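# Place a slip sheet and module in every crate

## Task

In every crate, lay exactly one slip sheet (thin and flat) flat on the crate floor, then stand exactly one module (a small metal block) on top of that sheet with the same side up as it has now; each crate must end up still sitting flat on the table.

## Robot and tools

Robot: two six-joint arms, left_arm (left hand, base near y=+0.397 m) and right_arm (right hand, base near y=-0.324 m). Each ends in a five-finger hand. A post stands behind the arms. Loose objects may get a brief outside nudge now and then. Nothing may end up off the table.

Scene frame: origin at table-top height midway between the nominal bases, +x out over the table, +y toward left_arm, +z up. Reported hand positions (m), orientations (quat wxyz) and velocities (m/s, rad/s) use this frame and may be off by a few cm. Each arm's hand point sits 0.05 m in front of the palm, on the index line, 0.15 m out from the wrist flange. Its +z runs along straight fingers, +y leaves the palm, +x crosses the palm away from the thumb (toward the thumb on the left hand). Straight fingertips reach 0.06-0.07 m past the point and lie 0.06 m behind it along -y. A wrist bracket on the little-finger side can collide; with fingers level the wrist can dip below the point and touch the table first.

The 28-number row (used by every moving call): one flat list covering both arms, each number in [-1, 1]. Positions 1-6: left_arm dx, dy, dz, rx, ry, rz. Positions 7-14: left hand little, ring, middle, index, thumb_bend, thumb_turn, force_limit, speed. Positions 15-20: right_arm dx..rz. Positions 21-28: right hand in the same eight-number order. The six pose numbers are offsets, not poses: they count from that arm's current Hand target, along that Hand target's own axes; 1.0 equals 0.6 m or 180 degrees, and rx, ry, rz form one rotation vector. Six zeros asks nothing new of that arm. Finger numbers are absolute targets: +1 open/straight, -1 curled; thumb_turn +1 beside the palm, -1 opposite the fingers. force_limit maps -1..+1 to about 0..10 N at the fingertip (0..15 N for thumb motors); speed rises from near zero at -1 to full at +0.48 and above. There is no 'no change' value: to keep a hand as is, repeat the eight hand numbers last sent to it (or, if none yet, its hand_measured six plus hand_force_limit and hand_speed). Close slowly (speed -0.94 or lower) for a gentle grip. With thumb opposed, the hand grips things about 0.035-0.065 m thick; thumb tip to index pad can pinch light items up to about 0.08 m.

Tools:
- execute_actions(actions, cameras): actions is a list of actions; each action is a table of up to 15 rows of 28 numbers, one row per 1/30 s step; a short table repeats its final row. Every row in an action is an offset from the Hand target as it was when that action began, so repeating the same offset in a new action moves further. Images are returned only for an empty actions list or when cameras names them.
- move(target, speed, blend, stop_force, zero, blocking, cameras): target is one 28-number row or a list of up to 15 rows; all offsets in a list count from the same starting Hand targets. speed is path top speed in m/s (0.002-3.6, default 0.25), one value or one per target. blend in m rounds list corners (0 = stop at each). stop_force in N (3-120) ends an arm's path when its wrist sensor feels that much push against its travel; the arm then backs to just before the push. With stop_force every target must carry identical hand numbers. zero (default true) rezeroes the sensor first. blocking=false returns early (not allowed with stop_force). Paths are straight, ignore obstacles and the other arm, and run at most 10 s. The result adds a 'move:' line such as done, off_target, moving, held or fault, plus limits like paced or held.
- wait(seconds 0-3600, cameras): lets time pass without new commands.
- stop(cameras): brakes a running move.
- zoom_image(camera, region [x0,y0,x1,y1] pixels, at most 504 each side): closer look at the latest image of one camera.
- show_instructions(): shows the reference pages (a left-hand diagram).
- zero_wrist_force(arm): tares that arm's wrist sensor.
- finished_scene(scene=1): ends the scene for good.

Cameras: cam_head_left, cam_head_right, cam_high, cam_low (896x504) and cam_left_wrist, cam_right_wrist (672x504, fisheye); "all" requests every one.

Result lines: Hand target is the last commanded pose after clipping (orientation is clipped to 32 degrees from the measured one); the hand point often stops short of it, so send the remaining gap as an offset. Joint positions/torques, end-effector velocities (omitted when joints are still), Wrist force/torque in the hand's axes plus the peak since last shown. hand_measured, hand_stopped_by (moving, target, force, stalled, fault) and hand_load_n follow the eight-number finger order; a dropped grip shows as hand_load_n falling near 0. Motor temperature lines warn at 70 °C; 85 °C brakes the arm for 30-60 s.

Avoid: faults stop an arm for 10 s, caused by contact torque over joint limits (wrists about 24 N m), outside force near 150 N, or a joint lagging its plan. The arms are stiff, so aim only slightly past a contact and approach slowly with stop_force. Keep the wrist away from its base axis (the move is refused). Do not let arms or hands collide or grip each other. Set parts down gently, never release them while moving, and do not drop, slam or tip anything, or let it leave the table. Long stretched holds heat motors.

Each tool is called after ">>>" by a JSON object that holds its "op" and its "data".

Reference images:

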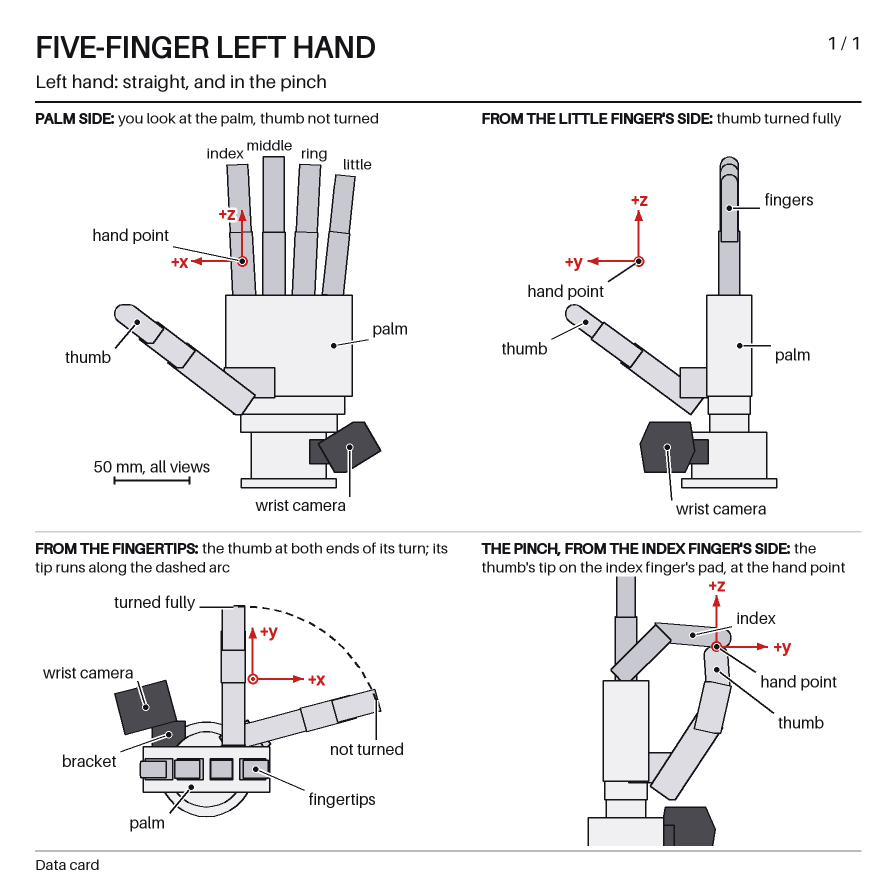

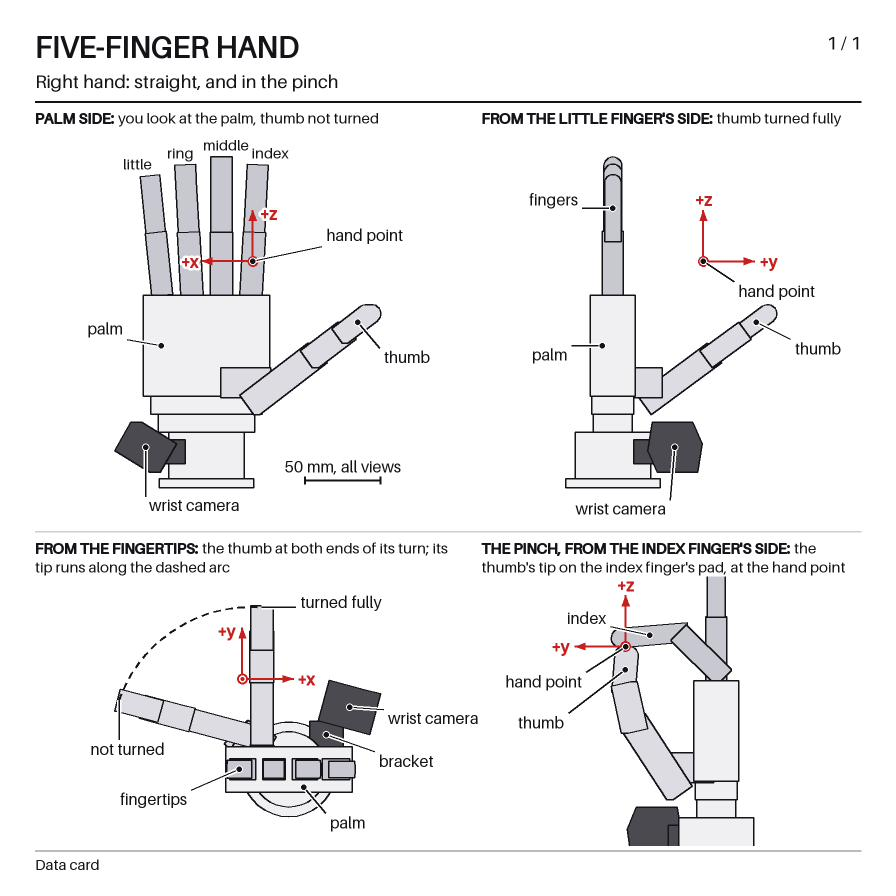

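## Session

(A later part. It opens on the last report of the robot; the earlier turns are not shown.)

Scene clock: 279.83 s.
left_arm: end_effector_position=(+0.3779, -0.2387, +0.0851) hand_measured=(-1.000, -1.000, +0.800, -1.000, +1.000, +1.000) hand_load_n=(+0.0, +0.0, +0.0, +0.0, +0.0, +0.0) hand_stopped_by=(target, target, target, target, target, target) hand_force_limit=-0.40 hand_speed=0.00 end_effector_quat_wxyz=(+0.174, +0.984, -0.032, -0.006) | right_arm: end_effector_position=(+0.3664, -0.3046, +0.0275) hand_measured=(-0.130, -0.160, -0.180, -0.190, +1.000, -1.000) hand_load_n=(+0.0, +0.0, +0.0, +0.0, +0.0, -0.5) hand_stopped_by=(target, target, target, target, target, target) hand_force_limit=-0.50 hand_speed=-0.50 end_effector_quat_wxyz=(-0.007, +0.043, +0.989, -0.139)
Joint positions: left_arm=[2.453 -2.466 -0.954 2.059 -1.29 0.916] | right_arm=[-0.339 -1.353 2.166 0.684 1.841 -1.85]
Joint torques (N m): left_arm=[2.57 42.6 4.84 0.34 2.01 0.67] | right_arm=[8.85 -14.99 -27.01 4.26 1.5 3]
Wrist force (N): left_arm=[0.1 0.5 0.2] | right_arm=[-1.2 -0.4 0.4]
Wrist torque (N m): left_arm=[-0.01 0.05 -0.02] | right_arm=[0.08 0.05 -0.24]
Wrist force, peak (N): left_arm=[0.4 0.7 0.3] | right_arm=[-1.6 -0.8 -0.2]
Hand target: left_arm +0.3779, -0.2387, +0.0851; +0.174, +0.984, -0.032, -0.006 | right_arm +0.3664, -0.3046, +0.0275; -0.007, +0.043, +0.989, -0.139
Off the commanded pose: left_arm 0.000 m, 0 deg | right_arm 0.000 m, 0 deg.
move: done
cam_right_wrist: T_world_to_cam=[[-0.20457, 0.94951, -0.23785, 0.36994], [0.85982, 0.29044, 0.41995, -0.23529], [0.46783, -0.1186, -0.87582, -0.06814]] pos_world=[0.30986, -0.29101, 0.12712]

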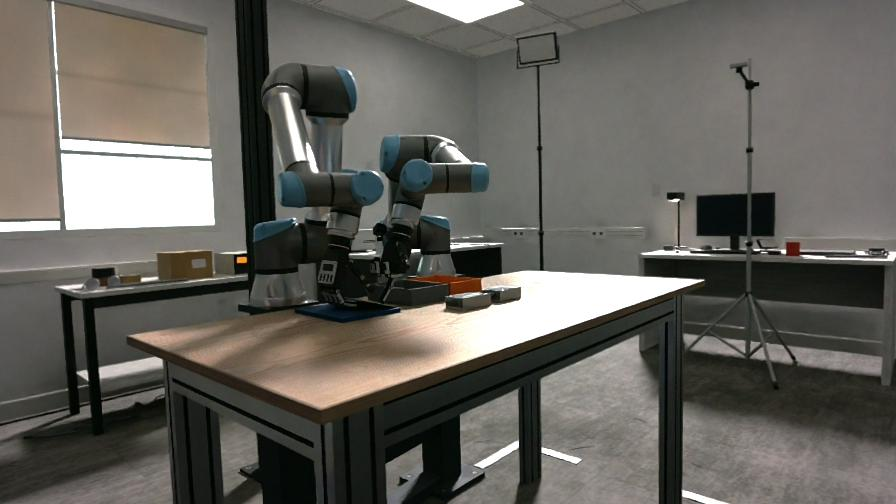

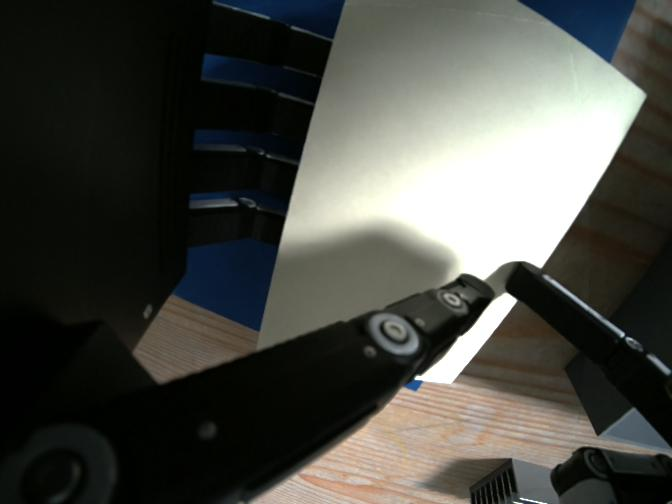

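>>> {"op": "move", "data": {"target": [0,0,0,0,0,0,-1,-1,0.8,-1,1,1,-0.4,0,0,-0.0021,-0.0072,0,0,0,-0.13,-0.16,-0.18,-0.19,0.4,-1,-0.6,-0.5], "speed": 0.01, "cameras": ["cam_low"]}}

>>> {"op": "zoom_image", "data": {"camera": "cam_low", "region": [310, 280, 380, 320]}}

Scene clock: 281.13 s.
left_arm: end_effector_position=(+0.3779, -0.2387, +0.0851) hand_measured=(-1.000, -1.000, +0.800, -1.000, +1.000, +1.000) hand_load_n=(+0.0, +0.0, +0.0, +0.0, +0.0, +0.0) hand_stopped_by=(target, target, target, target, target, target) hand_force_limit=-0.40 hand_speed=0.00 end_effector_quat_wxyz=(+0.174, +0.984, -0.032, -0.006) | right_arm: end_effector_position=(+0.3664, -0.3046, +0.0320) hand_measured=(-0.130, -0.160, -0.180, -0.190, +0.400, -1.000) hand_load_n=(+0.0, +0.0, +0.0, +0.0, +0.0, +0.0) hand_stopped_by=(target, target, target, target, target, target) hand_force_limit=-0.60 hand_speed=-0.50 end_effector_quat_wxyz=(-0.007, +0.043, +0.989, -0.139)
Joint positions: left_arm=[2.453 -2.466 -0.954 2.059 -1.29 0.916] | right_arm=[-0.339 -1.363 2.161 0.697 1.841 -1.85]
Joint torques (N m): left_arm=[1.41 41.65 5.72 0.42 2.08 0.68] | right_arm=[-7.03 -29.85 -27.2 4.25 1.02 -1.58]
Wrist force (N): left_arm=[0.2 0.6 0.0] | right_arm=[-1.3 -0.3 0.3]
Wrist torque (N m): left_arm=[0.03 0.03 -0.02] | right_arm=[0.11 0.07 -0.25]
Wrist force, peak (N): left_arm=[0.5 0.8 0.1] | right_arm=[-1.7 -0.3 0.5]
Hand target: left_arm +0.3779, -0.2387, +0.0851; +0.174, +0.984, -0.032, -0.006 | right_arm +0.3664, -0.3046, +0.0320; -0.007, +0.043, +0.989, -0.139
Off the commanded pose: left_arm 0.000 m, 0 deg | right_arm 0.000 m, 0 deg.
move: done

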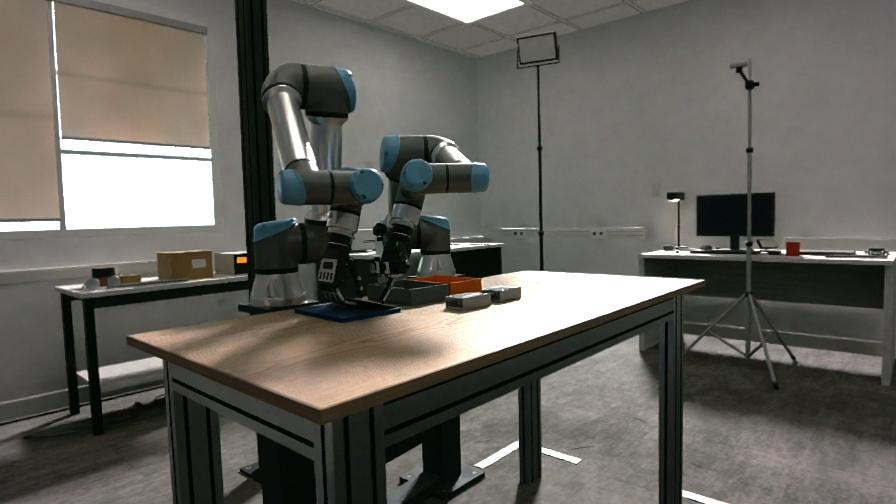

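Scaled by 7.200 from the camera's image (finer frame: 1280x720).

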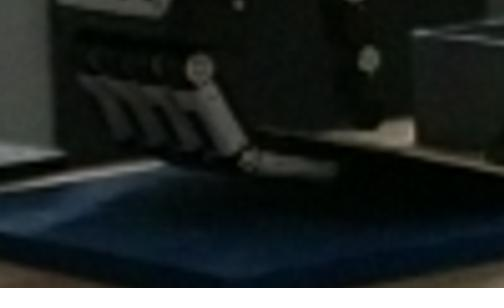

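>>> {"op": "move", "data": {"target": [0,0,0,0,0,0,-1,-1,0.8,-1,1,1,-0.4,0,0,-0.0015,-0.0052,0,0,0,-0.13,-0.16,-0.18,-0.19,-0.25,-1,-0.6,-0.9], "speed": 0.01, "cameras": ["cam_low","cam_right_wrist"]}}

>>> {"op": "zoom_image", "data": {"camera": "cam_low", "region": [310, 280, 380, 320]}}

>>> {"op": "zoom_image", "data": {"camera": "cam_right_wrist", "region": [200, 0, 600, 400]}}

Scene clock: 285.17 s.
left_arm: end_effector_position=(+0.3779, -0.2387, +0.0851) hand_measured=(-1.000, -1.000, +0.800, -1.000, +1.000, +1.000) hand_load_n=(+0.0, +0.0, +0.0, +0.0, +0.0, +0.0) hand_stopped_by=(target, target, target, target, target, target) hand_force_limit=-0.40 hand_speed=0.00 end_effector_quat_wxyz=(+0.174, +0.984, -0.032, -0.006) | right_arm: end_effector_position=(+0.3664, -0.3046, +0.0353) hand_measured=(-0.130, -0.160, -0.180, -0.190, +0.022, -1.000) hand_load_n=(+0.0, +0.0, +1.0, +2.0, +3.0, +0.0) hand_stopped_by=(target, target, target, target, force, target) hand_force_limit=-0.60 hand_speed=-0.90 end_effector_quat_wxyz=(-0.007, +0.043, +0.989, -0.139)
Joint positions: left_arm=[2.453 -2.466 -0.954 2.059 -1.29 0.916] | right_arm=[-0.339 -1.369 2.158 0.707 1.841 -1.851]
Joint torques (N m): left_arm=[2.74 48.24 7.65 -0.68 1.75 0.53] | right_arm=[-6.55 -29.17 -28.37 4.29 -0.32 -2.55]
Wrist force (N): left_arm=[0.0 0.5 0.6] | right_arm=[-1.1 -0.4 0.4]
Wrist torque (N m): left_arm=[-0.05 0.06 -0.03] | right_arm=[0.09 0.04 -0.24]
Wrist force, peak (N): left_arm=[0.0 0.9 1.1] | right_arm=[-1.7 -0.6 0.6]
Hand target: left_arm +0.3779, -0.2387, +0.0851; +0.174, +0.984, -0.032, -0.006 | right_arm +0.3664, -0.3046, +0.0353; -0.007, +0.043, +0.989, -0.139
Off the commanded pose: left_arm 0.000 m, 0 deg | right_arm 0.000 m, 0 deg.
move: done
cam_right_wrist: T_world_to_cam=[[-0.20457, 0.94951, -0.23785, 0.37177], [0.85982, 0.29044, 0.41995, -0.23852], [0.46783, -0.1186, -0.87582, -0.0614]] pos_world=[0.30986, -0.29101, 0.13482]

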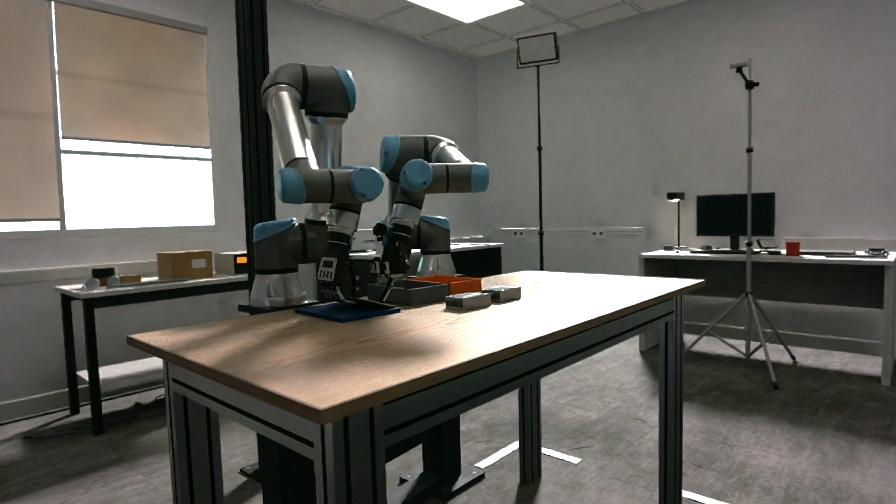

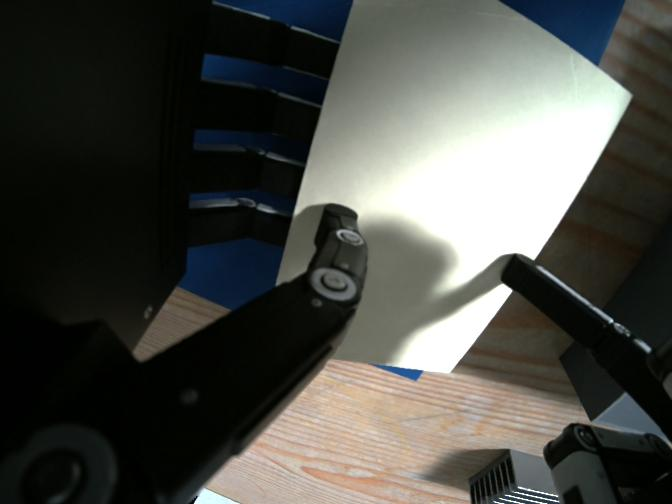

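Scaled by 7.200 from the camera's image (finer frame: 1280x720).

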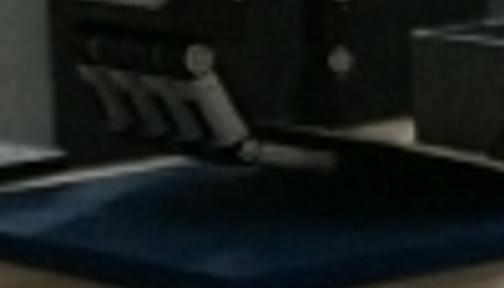

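Scaled by 1.260 from the camera's image (finer frame: 960x720).

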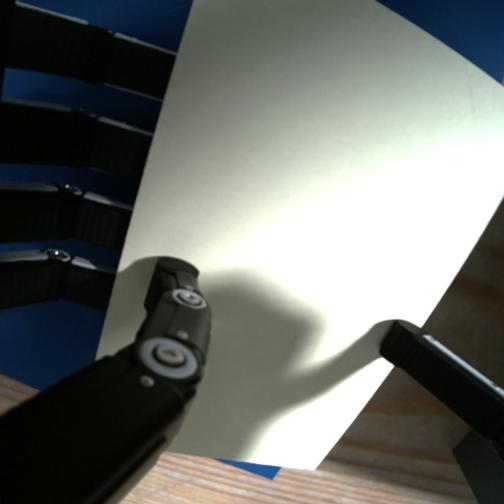

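>>> {"op": "move", "data": {"target": [0,0.0057,-0.0157,0,0,0,-1,-1,0.8,-1,1,1,-0.4,0,0,0,0,0,0,0,-0.13,-0.16,-0.18,-0.19,-0.35,-1,-0.5,-0.9], "speed": 0.01, "cameras": ["cam_right_wrist"]}}

>>> {"op": "move", "data": {"target": [[0,0.0228,-0.0627,0,0,0,-1,-1,0.8,-1,1,1,-0.4,0,0,0,0,0,0,0,-0.13,-0.16,-0.18,-0.19,-0.35,-1,-0.5,-0.9],[-0.0213,-0.7363,-0.6123,0,0,0,-1,-1,0.8,-1,1,1,-0.4,0,0,0,0,0,0,0,-0.13,-0.16,-0.18,-0.19,-0.35,-1,-0.5,-0.9]], "speed": 0.25, "blend": [0.02,0], "cameras": ["cam_high","cam_right_wrist"]}}

Scene clock: 286.60 s.
left_arm: end_effector_position=(+0.3779, -0.2387, +0.0950) hand_measured=(-1.000, -1.000, +0.800, -1.000, +1.000, +1.000) hand_load_n=(+0.0, +0.0, +0.0, +0.0, +0.0, +0.0) hand_stopped_by=(target, target, target, target, target, target) hand_force_limit=-0.40 hand_speed=0.00 end_effector_quat_wxyz=(+0.174, +0.984, -0.032, -0.006) | right_arm: end_effector_position=(+0.3664, -0.3046, +0.0353) hand_measured=(-0.130, -0.160, -0.180, -0.190, +0.010, -1.000) hand_load_n=(+0.0, +0.0, +0.5, +1.0, +2.0, +0.0) hand_stopped_by=(target, target, target, target, force, target) hand_force_limit=-0.50 hand_speed=-0.90 end_effector_quat_wxyz=(-0.007, +0.043, +0.989, -0.139)
Joint positions: left_arm=[2.453 -2.458 -0.942 2.039 -1.29 0.916] | right_arm=[-0.339 -1.369 2.158 0.707 1.841 -1.851]
Joint torques (N m): left_arm=[3.51 59.63 32.95 -4.4 1.84 0.77] | right_arm=[-6.04 -29.48 -27.33 4.33 -0.36 -2.36]
Wrist force (N): left_arm=[-0.1 0.9 1.0] | right_arm=[-1.5 0.0 0.5]
Wrist torque (N m): left_arm=[-0.01 0.08 -0.04] | right_arm=[0.14 0.09 -0.26]
Wrist force, peak (N): left_arm=[-0.2 0.8 1.2] | right_arm=[-1.6 -0.6 0.5]
Hand target: left_arm +0.3779, -0.2387, +0.0952; +0.174, +0.984, -0.032, -0.006 | right_arm +0.3664, -0.3046, +0.0353; -0.007, +0.043, +0.989, -0.139
Off the commanded pose: left_arm 0.000 m, 0 deg | right_arm 0.000 m, 0 deg.
move: done
cam_right_wrist: T_world_to_cam=[[-0.20457, 0.94951, -0.23785, 0.37177], [0.85982, 0.29044, 0.41995, -0.23852], [0.46783, -0.1186, -0.87582, -0.0614]] pos_world=[0.30986, -0.29101, 0.13482]

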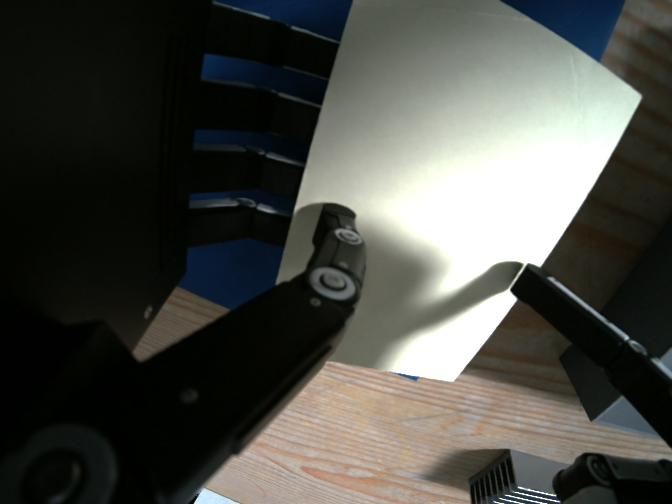

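Scene clock: 289.67 s.
left_arm: end_effector_position=(+0.4001, +0.3017, +0.2893) hand_measured=(-1.000, -1.000, +0.800, -1.000, +1.000, +1.000) hand_load_n=(+0.0, +0.0, +0.0, +0.0, +0.0, +0.0) hand_stopped_by=(target, target, target, target, target, target) hand_force_limit=-0.40 hand_speed=0.00 end_effector_quat_wxyz=(+0.174, +0.984, -0.032, -0.006) | right_arm: end_effector_position=(+0.3664, -0.3046, +0.0353) hand_measured=(-0.130, -0.160, -0.180, -0.190, +0.010, -1.000) hand_load_n=(+0.0, +0.0, +1.0, +1.0, +2.0, +0.0) hand_stopped_by=(target, target, target, target, force, target) hand_force_limit=-0.50 hand_speed=-0.90 end_effector_quat_wxyz=(-0.007, +0.043, +0.989, -0.139)
Joint positions: left_arm=[3.591 -1.822 -1.545 1.619 -1.268 2.111] | right_arm=[-0.339 -1.369 2.158 0.707 1.841 -1.851]
Joint torques (N m): left_arm=[7.41 18.58 32.85 -4.6 -0.91 1.36] | right_arm=[-5.71 -28.88 -27.01 4.08 -0.55 -2.01]
Wrist force (N): left_arm=[-0.1 0.6 0.7] | right_arm=[-1.6 -0.2 0.7]
Wrist torque (N m): left_arm=[-0.04 0.07 -0.14] | right_arm=[0.09 0.08 -0.27]
Wrist force, peak (N): left_arm=[-0.1 -0.1 2.0] | right_arm=[-1.6 0.0 0.7]
Hand target: left_arm +0.4001, +0.3018, +0.2893; +0.174, +0.984, -0.032, -0.006 | right_arm +0.3664, -0.3046, +0.0353; -0.007, +0.043, +0.989, -0.139
Off the commanded pose: left_arm 0.000 m, 0 deg | right_arm 0.000 m, 0 deg.
move: done
cam_right_wrist: T_world_to_cam=[[-0.20457, 0.94951, -0.23785, 0.37177], [0.85982, 0.29044, 0.41995, -0.23852], [0.46783, -0.1186, -0.87582, -0.0614]] pos_world=[0.30986, -0.29101, 0.13482]

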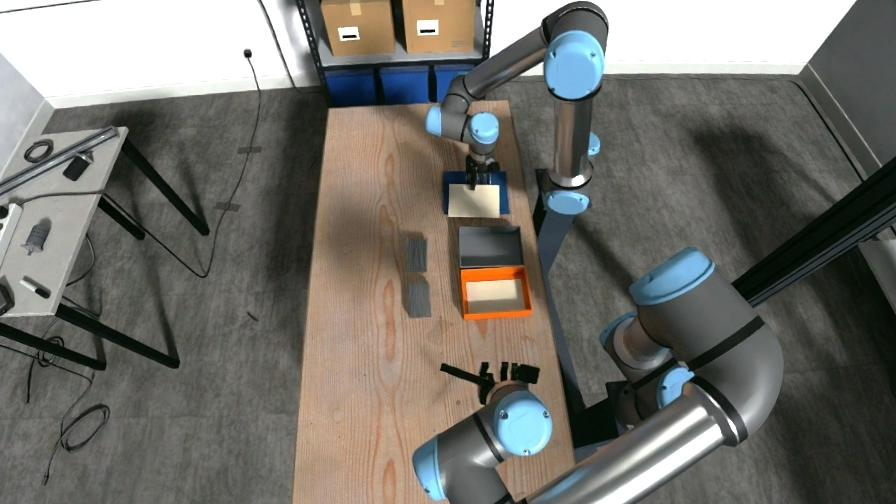

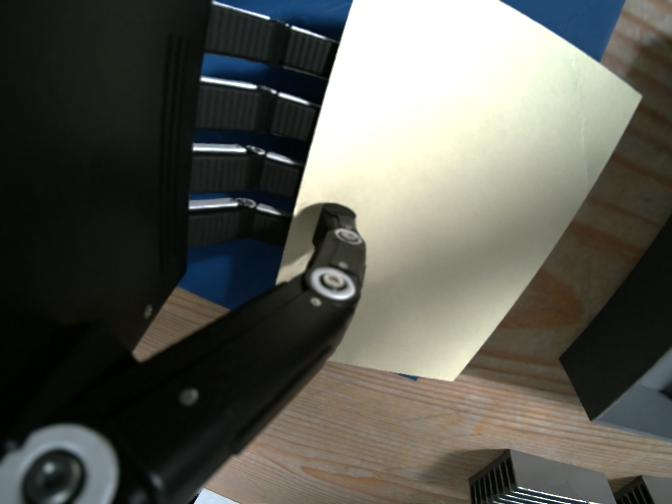

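>>> {"op": "move", "data": {"target": [[0,0,0,0,0,0,-1,-1,0.8,-1,1,1,-0.4,0,0,-0.0459,-0.1602,0,0,0,-0.13,-0.16,-0.18,-0.19,-0.4,-1,-0.5,-0.9],[0,0,0,0,0,0,-1,-1,0.8,-1,1,1,-0.4,0,0.0833,0.2601,-0.1954,0.0667,-0.0026,-0.0065,-0.13,-0.16,-0.18,-0.19,-0.4,-1,-0.5,-0.9]], "speed": [0.06,0.1], "blend": [0.02,0], "cameras": ["cam_high","cam_right_wrist","cam_left_wrist","cam_low"]}}

>>> {"op": "zoom_image", "data": {"camera": "cam_right_wrist", "region": [272, 0, 672, 450]}}

>>> {"op": "zoom_image", "data": {"camera": "cam_left_wrist", "region": [60, 0, 320, 230]}}

>>> {"op": "zoom_image", "data": {"camera": "cam_low", "region": [350, 210, 510, 320]}}

Scene clock: 294.67 s.
left_arm: end_effector_position=(+0.4001, +0.3018, +0.2893) hand_measured=(-1.000, -1.000, +0.800, -1.000, +1.000, +1.000) hand_load_n=(+0.0, +0.0, +0.0, +0.5, +0.0, +0.0) hand_stopped_by=(target, target, target, target, target, target) hand_force_limit=-0.40 hand_speed=0.00 end_effector_quat_wxyz=(+0.174, +0.984, -0.032, -0.006) | right_arm: end_effector_position=(+0.3327, -0.1186, +0.1049) hand_measured=(-0.130, -0.160, -0.180, -0.190, -0.020, -1.000) hand_load_n=(+0.0, +0.0, +1.0, +2.0, +3.5, +0.0) hand_stopped_by=(target, target, target, target, force, target) hand_force_limit=-0.50 hand_speed=-0.90 end_effector_quat_wxyz=(-0.009, +0.032, +0.970, -0.242)
Joint positions: left_arm=[3.591 -1.822 -1.545 1.619 -1.268 2.111] | right_arm=[0.462 -1.246 1.89 1.182 1.993 -1.007]
Joint torques (N m): left_arm=[7.26 19.5 32.67 -4.76 -0.77 1.57] | right_arm=[7.66 -23.43 -29.45 5.12 1.87 2.81]
Wrist force (N): left_arm=[0.1 0.4 0.6] | right_arm=[-1.8 -0.3 0.8]
Wrist torque (N m): left_arm=[-0.06 0.04 -0.13] | right_arm=[0.10 0.12 -0.32]
Wrist force, peak (N): left_arm=[-0.4 0.6 0.9] | right_arm=[-1.9 -0.4 0.5]
Hand target: left_arm +0.4001, +0.3018, +0.2893; +0.174, +0.984, -0.032, -0.006 | right_arm +0.3327, -0.1186, +0.1049; -0.009, +0.032, +0.970, -0.242
Off the commanded pose: left_arm 0.000 m, 0 deg | right_arm 0.000 m, 0 deg.
move: done
cam_left_wrist: T_world_to_cam=[[0.28313, 0.90145, -0.32744, -0.28702], [0.84295, -0.07105, 0.53328, -0.47323], [0.45746, -0.42701, -0.78, 0.2815]] pos_world=[0.3514, 0.34531, 0.37794]
cam_right_wrist: T_world_to_cam=[[-0.2303, 0.87511, -0.4256, 0.22426], [0.85837, 0.38873, 0.33481, -0.27166], [0.45844, -0.28822, -0.84069, 0.01676]] pos_world=[0.27714, -0.08582, 0.20049]
Images, in order (width x height): cam_high 896x504, cam_low 896x504, cam_left_wrist 672x504, cam_right_wrist 672x504.

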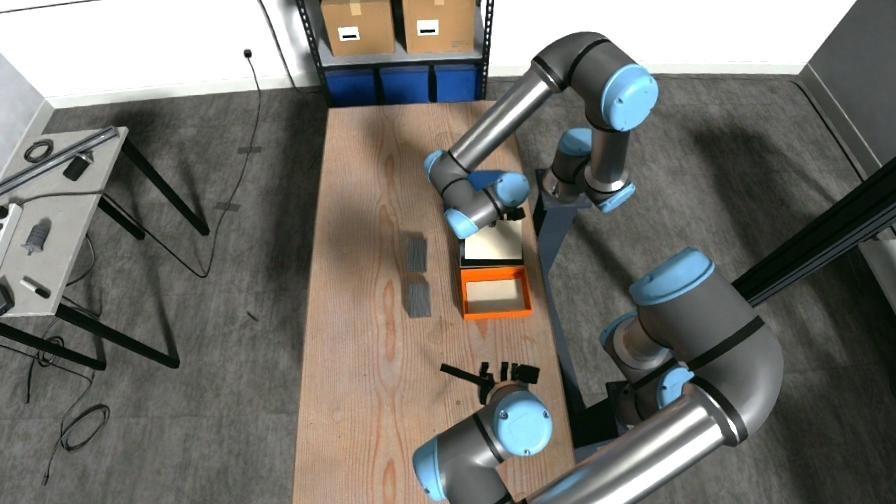

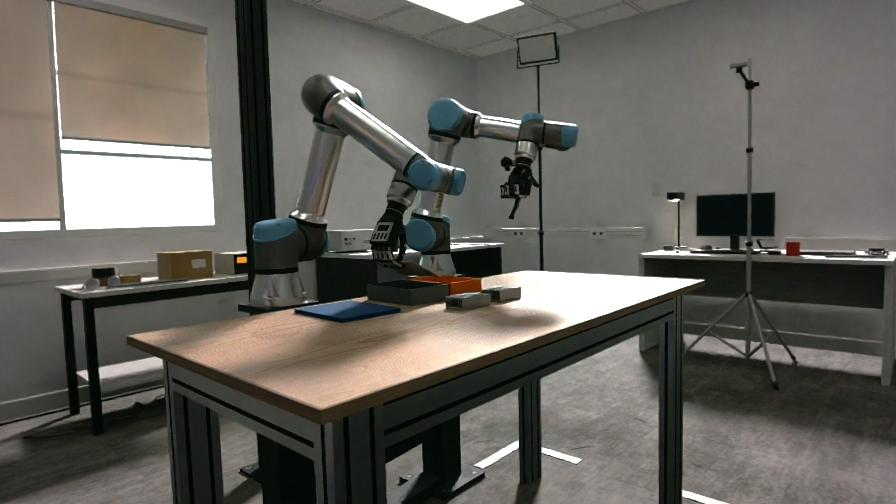

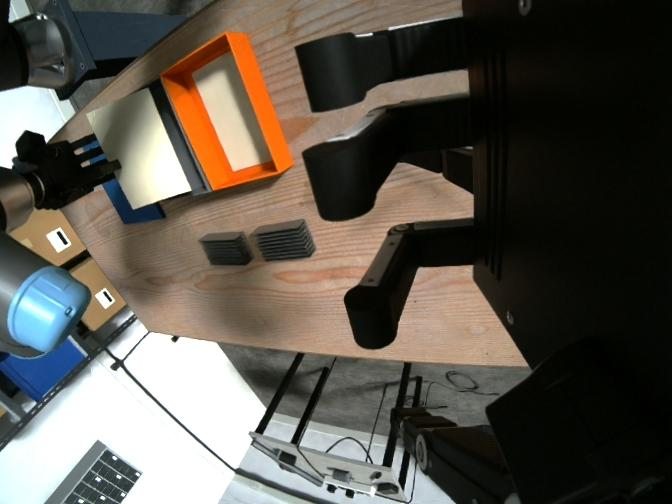

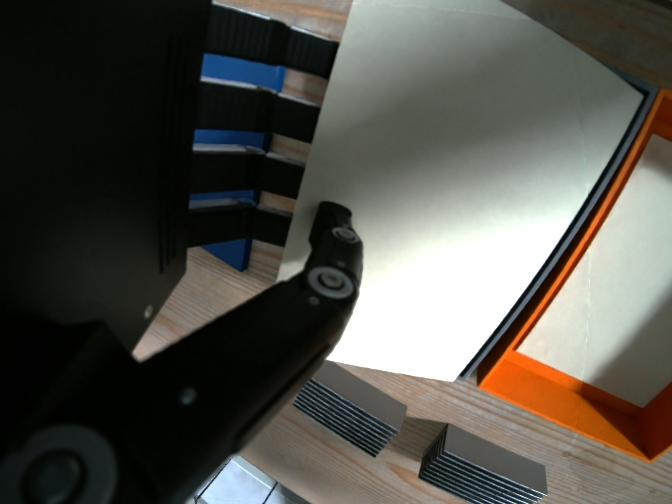

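Scaled by 1.120 from the camera's image (finer frame: 960x720).

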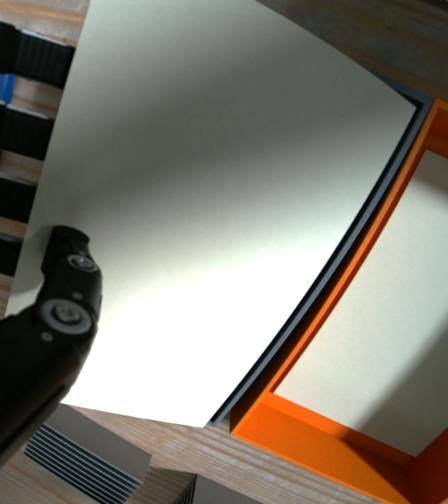

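Scaled by 1.938 from the camera's image (finer frame: 960x720).

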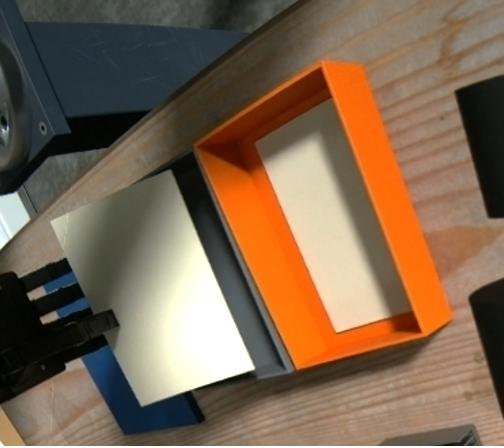

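Scaled by 3.150 from the camera's image (finer frame: 1280x720).

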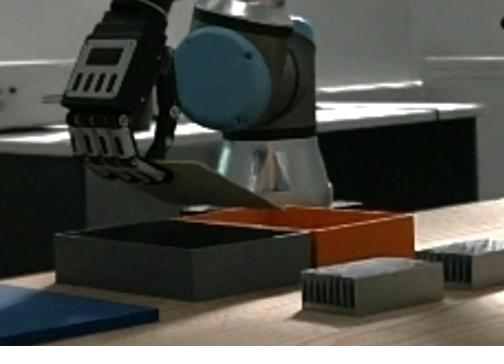

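>>> {"op": "move", "data": {"target": [0,0,0,0,0,0,-1,-1,0.8,-1,1,1,-0.4,0,0,0.0445,0.0518,0,0,0,-0.13,-0.16,-0.18,-0.19,-0.4,-1,-0.5,-0.9], "speed": 0.05, "cameras": ["cam_right_wrist","cam_left_wrist","cam_low"]}}

>>> {"op": "zoom_image", "data": {"camera": "cam_right_wrist", "region": [272, 0, 672, 450]}}

>>> {"op": "zoom_image", "data": {"camera": "cam_left_wrist", "region": [60, 50, 260, 230]}}

Scene clock: 296.33 s.
left_arm: end_effector_position=(+0.4001, +0.3018, +0.2893) hand_measured=(-1.000, -1.000, +0.800, -1.000, +1.000, +1.000) hand_load_n=(+0.0, +0.0, +0.0, +0.0, +0.0, +0.0) hand_stopped_by=(target, target, target, target, target, target) hand_force_limit=-0.40 hand_speed=0.00 end_effector_quat_wxyz=(+0.174, +0.984, -0.032, -0.006) | right_arm: end_effector_position=(+0.3332, -0.1097, +0.0650) hand_measured=(-0.130, -0.160, -0.180, -0.190, -0.020, -1.000) hand_load_n=(+0.0, +0.5, +1.0, +2.5, +3.5, +0.0) hand_stopped_by=(target, target, target, target, force, target) hand_force_limit=-0.50 hand_speed=-0.90 end_effector_quat_wxyz=(-0.009, +0.032, +0.970, -0.242)
Joint positions: left_arm=[3.591 -1.822 -1.545 1.619 -1.268 2.111] | right_arm=[0.484 -1.167 1.908 1.095 1.987 -0.984]
Joint torques (N m): left_arm=[6.19 19.9 33.4 -4.66 -0.7 1.36] | right_arm=[9.15 -26.03 0.34 0.04 -1.01 3.04]
Wrist force (N): left_arm=[0.0 0.5 0.4] | right_arm=[-1.5 -0.4 0.8]
Wrist torque (N m): left_arm=[-0.03 0.05 -0.14] | right_arm=[0.10 0.08 -0.30]
Wrist force, peak (N): left_arm=[0.0 0.6 1.0] | right_arm=[-2.0 -1.0 0.2]
Hand target: left_arm +0.4001, +0.3018, +0.2893; +0.174, +0.984, -0.032, -0.006 | right_arm +0.3332, -0.1097, +0.0649; -0.009, +0.032, +0.970, -0.242
Off the commanded pose: left_arm 0.000 m, 0 deg | right_arm 0.000 m, 0 deg.
move: done
cam_left_wrist: T_world_to_cam=[[0.28313, 0.90145, -0.32744, -0.28702], [0.84295, -0.07105, 0.53328, -0.47323], [0.45746, -0.42701, -0.78, 0.2815]] pos_world=[0.3514, 0.34531, 0.37794]
cam_right_wrist: T_world_to_cam=[[-0.23024, 0.8751, -0.42567, 0.19954], [0.85839, 0.38869, 0.33478, -0.26232], [0.45842, -0.28831, -0.84067, -0.01447]] pos_world=[0.27775, -0.07682, 0.16059]
Images, in order (width x height): cam_low 896x504, cam_left_wrist 672x504, cam_right_wrist 672x504.

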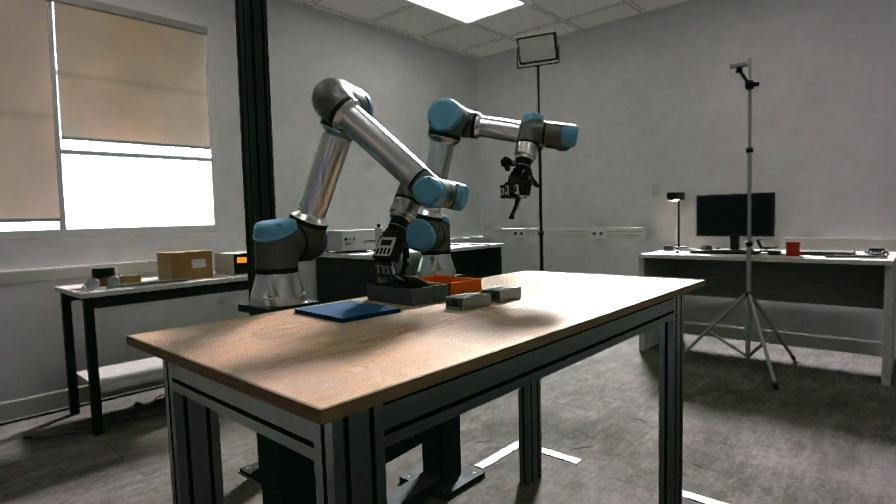

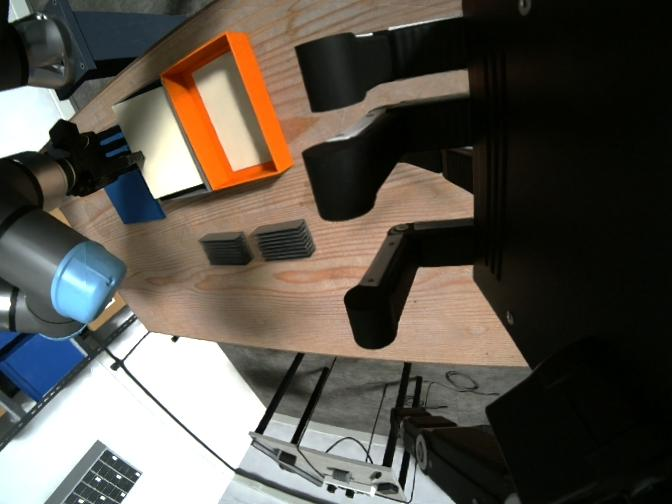

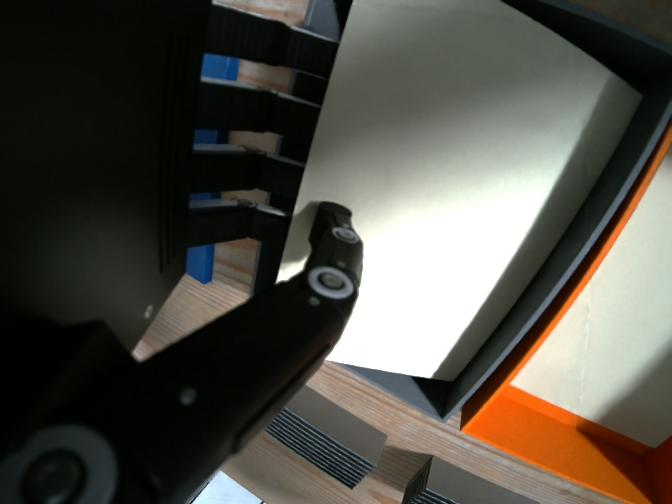

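Scaled by 1.120 from the camera's image (finer frame: 960x720).

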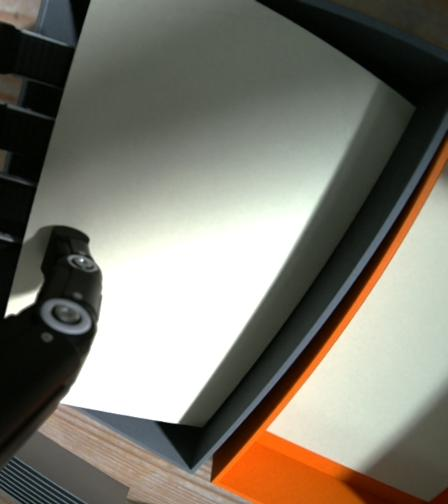

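Scaled by 2.520 from the camera's image (finer frame: 960x720).

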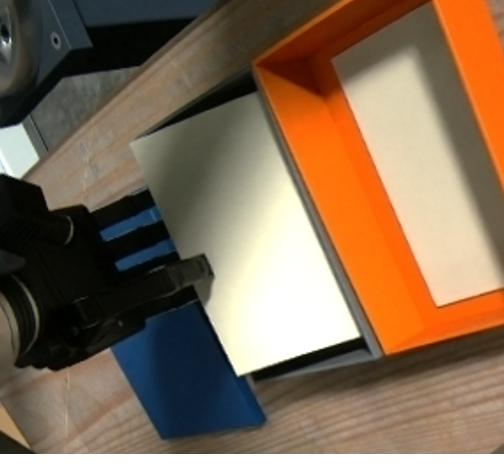

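>>> {"op": "move", "data": {"target": [0,0,0,0,0,0,-1,-1,0.8,-1,1,1,-0.4,0,0,0.0125,0.0235,0,0,0,-0.13,-0.16,-0.18,-0.19,-0.4,-1,-0.5,-0.9], "speed": 0.03, "cameras": ["cam_right_wrist","cam_left_wrist"]}}

>>> {"op": "zoom_image", "data": {"camera": "cam_right_wrist", "region": [272, 0, 672, 450]}}

Scene clock: 297.43 s.
left_arm: end_effector_position=(+0.4001, +0.3018, +0.2893) hand_measured=(-1.000, -1.000, +0.800, -1.000, +1.000, +1.000) hand_load_n=(+0.0, +0.0, +0.0, +0.0, +0.0, +0.0) hand_stopped_by=(target, target, target, target, target, target) hand_force_limit=-0.40 hand_speed=0.00 end_effector_quat_wxyz=(+0.174, +0.984, -0.032, -0.006) | right_arm: end_effector_position=(+0.3332, -0.1097, +0.0490) hand_measured=(-0.130, -0.160, -0.180, -0.190, -0.020, -1.000) hand_load_n=(+0.0, +0.5, +1.5, +2.0, +3.5, +0.0) hand_stopped_by=(target, target, target, target, force, target) hand_force_limit=-0.50 hand_speed=-0.90 end_effector_quat_wxyz=(-0.009, +0.032, +0.970, -0.242)
Joint positions: left_arm=[3.591 -1.822 -1.545 1.619 -1.268 2.111] | right_arm=[0.484 -1.14 1.92 1.056 1.987 -0.984]
Joint torques (N m): left_arm=[6.41 17.17 33.08 -4.62 -0.46 1.41] | right_arm=[7.58 -25.23 -0.36 0.33 -0.81 2.56]
Wrist force (N): left_arm=[-0.2 0.6 0.6] | right_arm=[-1.5 -0.7 0.3]
Wrist torque (N m): left_arm=[-0.02 0.09 -0.16] | right_arm=[0.08 0.08 -0.32]
Wrist force, peak (N): left_arm=[-0.3 0.6 0.8] | right_arm=[-1.9 -0.6 0.2]
Hand target: left_arm +0.4001, +0.3018, +0.2893; +0.174, +0.984, -0.032, -0.006 | right_arm +0.3332, -0.1097, +0.0490; -0.009, +0.032, +0.970, -0.242
Off the commanded pose: left_arm 0.000 m, 0 deg | right_arm 0.000 m, 0 deg.
move: done
cam_left_wrist: T_world_to_cam=[[0.28313, 0.90145, -0.32744, -0.28702], [0.84295, -0.07105, 0.53328, -0.47323], [0.45746, -0.42701, -0.78, 0.2815]] pos_world=[0.3514, 0.34531, 0.37794]
cam_right_wrist: T_world_to_cam=[[-0.23024, 0.8751, -0.42567, 0.19275], [0.85839, 0.38869, 0.33478, -0.25691], [0.45842, -0.28831, -0.84067, -0.02779]] pos_world=[0.27764, -0.07682, 0.14469]
Images, in order (width x height): cam_left_wrist 672x504, cam_right_wrist 672x504.

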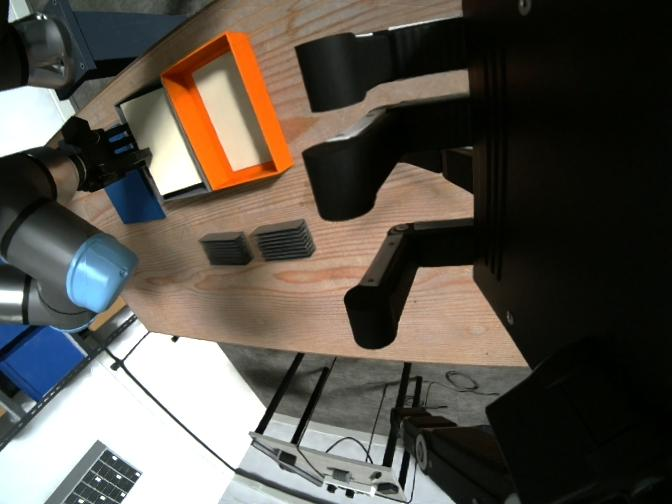

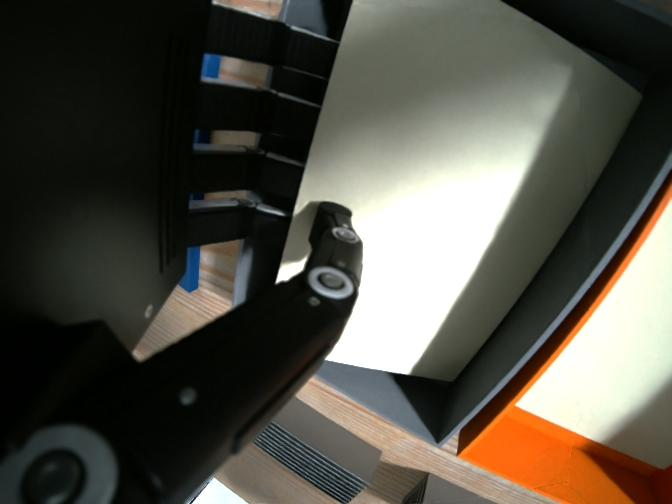

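Scaled by 1.120 from the camera's image (finer frame: 960x720).

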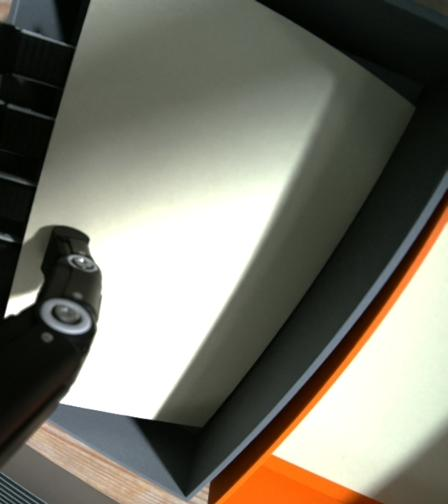

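>>> {"op": "move", "data": {"target": [0,0,0,0,0,0,-1,-1,0.8,-1,1,1,-0.4,0,0,0.0035,0.0066,0,0,0,-0.13,-0.16,-0.18,-0.19,-0.4,-1,-0.5,-0.9], "speed": 0.01, "cameras": ["cam_right_wrist"]}}

>>> {"op": "zoom_image", "data": {"camera": "cam_right_wrist", "region": [272, 0, 672, 450]}}

Scene clock: 298.27 s.
left_arm: end_effector_position=(+0.4001, +0.3018, +0.2893) hand_measured=(-1.000, -1.000, +0.800, -1.000, +1.000, +1.000) hand_load_n=(+0.0, +0.0, +0.0, +0.0, +0.0, +0.0) hand_stopped_by=(target, target, target, target, target, target) hand_force_limit=-0.40 hand_speed=0.00 end_effector_quat_wxyz=(+0.174, +0.984, -0.032, -0.006) | right_arm: end_effector_position=(+0.3332, -0.1097, +0.0446) hand_measured=(-0.130, -0.160, -0.180, -0.190, -0.020, -1.000) hand_load_n=(+0.0, +0.0, +1.0, +3.0, +2.5, +0.0) hand_stopped_by=(target, target, target, target, force, target) hand_force_limit=-0.50 hand_speed=-0.90 end_effector_quat_wxyz=(-0.009, +0.032, +0.970, -0.242)
Joint positions: left_arm=[3.591 -1.822 -1.545 1.619 -1.268 2.111] | right_arm=[0.484 -1.132 1.923 1.044 1.987 -0.984]
Joint torques (N m): left_arm=[6.66 18.41 32.7 -4.65 -0.63 1.6] | right_arm=[5.37 -24.38 0.84 0.04 -0.51 0.9]
Wrist force (N): left_arm=[-0.2 0.3 0.6] | right_arm=[-1.5 -1.5 -0.2]
Wrist torque (N m): left_arm=[-0.07 0.08 -0.14] | right_arm=[-0.01 0.12 -0.35]
Wrist force, peak (N): left_arm=[-0.2 0.8 0.9] | right_arm=[-1.5 -1.5 -0.2]
Hand target: left_arm +0.4001, +0.3018, +0.2893; +0.174, +0.984, -0.032, -0.006 | right_arm +0.3332, -0.1097, +0.0445; -0.009, +0.032, +0.970, -0.242
Off the commanded pose: left_arm 0.000 m, 0 deg | right_arm 0.000 m, 0 deg.
move: done
cam_right_wrist: T_world_to_cam=[[-0.23024, 0.8751, -0.42567, 0.19083], [0.85839, 0.38869, 0.33478, -0.2554], [0.45842, -0.28831, -0.84067, -0.03157]] pos_world=[0.27764, -0.07682, 0.14019]

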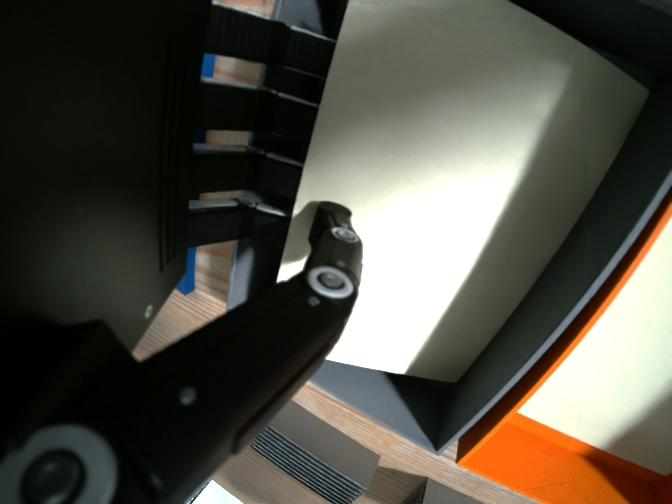

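Scaled by 1.120 from the camera's image (finer frame: 960x720).

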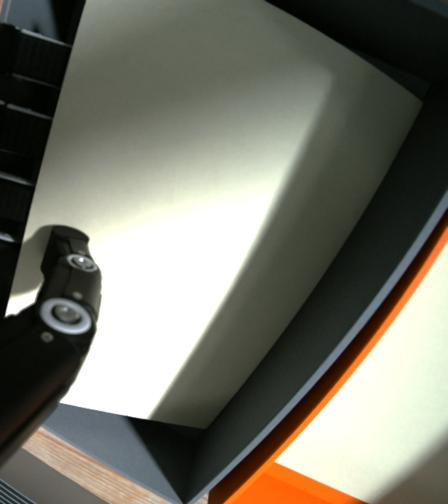

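>>> {"op": "move", "data": {"target": [0,0,0,0,0,0,-1,-1,0.8,-1,1,1,-0.4,0,0,0,0,0,0,0,-0.13,-0.16,-0.18,-0.19,1,-1,-0.5,-0.8], "cameras": ["cam_right_wrist","cam_head_right","cam_low"]}}

Scene clock: 302.73 s.
left_arm: end_effector_position=(+0.4001, +0.3018, +0.2893) hand_measured=(-1.000, -1.000, +0.800, -1.000, +1.000, +1.000) hand_load_n=(+0.0, +0.0, +0.0, +0.0, +0.0, +0.0) hand_stopped_by=(target, target, target, target, target, target) hand_force_limit=-0.40 hand_speed=0.00 end_effector_quat_wxyz=(+0.174, +0.984, -0.032, -0.006) | right_arm: end_effector_position=(+0.3332, -0.1097, +0.0445) hand_measured=(-0.130, -0.160, -0.180, -0.190, +1.000, -1.000) hand_load_n=(+0.0, +0.0, +0.0, +0.5, +0.0, +0.0) hand_stopped_by=(target, target, target, target, target, target) hand_force_limit=-0.50 hand_speed=-0.80 end_effector_quat_wxyz=(-0.009, +0.032, +0.970, -0.242)
Joint positions: left_arm=[3.591 -1.822 -1.545 1.619 -1.268 2.111] | right_arm=[0.484 -1.132 1.923 1.044 1.987 -0.984]
Joint torques (N m): left_arm=[7.67 19.4 31.86 -4.46 -0.28 1.53] | right_arm=[-7.13 -26.88 -1.6 2.33 0.85 -2.36]
Wrist force (N): left_arm=[-0.1 0.4 0.7] | right_arm=[-1.5 -0.6 0.7]
Wrist torque (N m): left_arm=[-0.05 0.07 -0.14] | right_arm=[0.08 0.08 -0.31]
Wrist force, peak (N): left_arm=[-0.2 0.5 1.0] | right_arm=[-1.8 -1.3 -0.4]
Hand target: left_arm +0.4001, +0.3018, +0.2893; +0.174, +0.984, -0.032, -0.006 | right_arm +0.3332, -0.1097, +0.0445; -0.009, +0.032, +0.970, -0.242
Off the commanded pose: left_arm 0.000 m, 0 deg | right_arm 0.000 m, 0 deg.
move: done
cam_right_wrist: T_world_to_cam=[[-0.23024, 0.8751, -0.42567, 0.19079], [0.85839, 0.38869, 0.33478, -0.25537], [0.45842, -0.28831, -0.84067, -0.03166]] pos_world=[0.27764, -0.07682, 0.14009]
Images, in order (width x height): cam_head_right 896x504, cam_low 896x504, cam_right_wrist 672x504.

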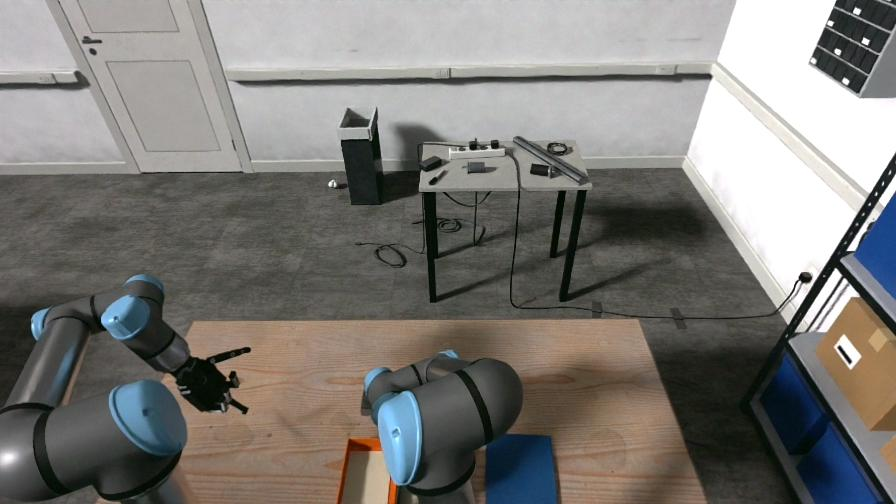

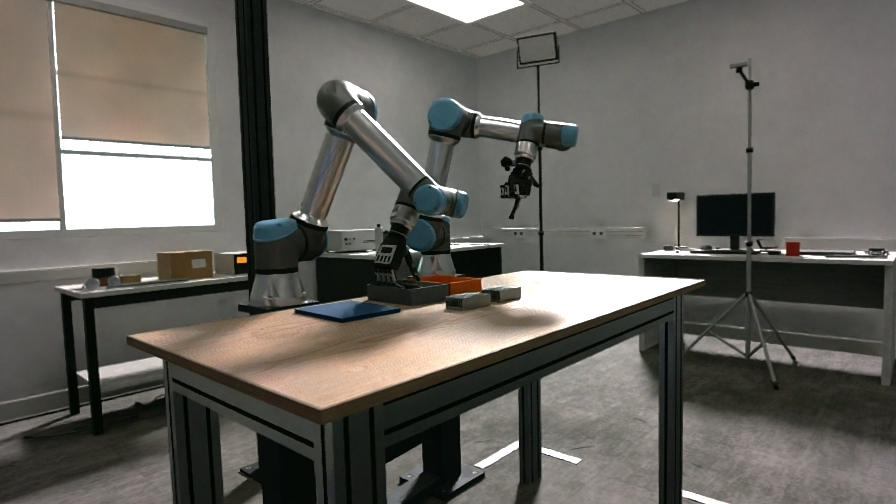

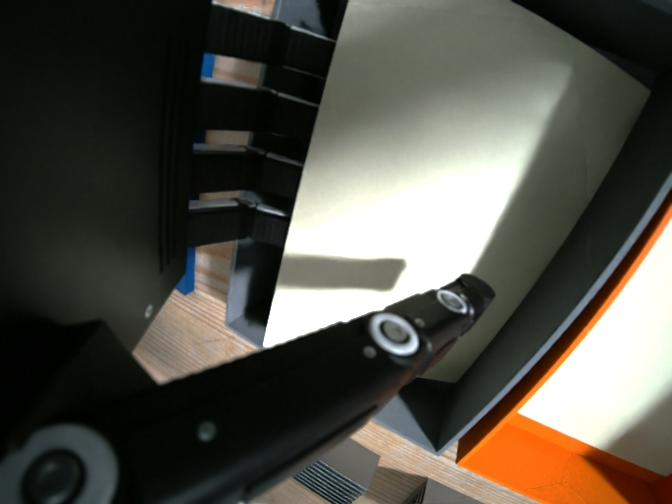

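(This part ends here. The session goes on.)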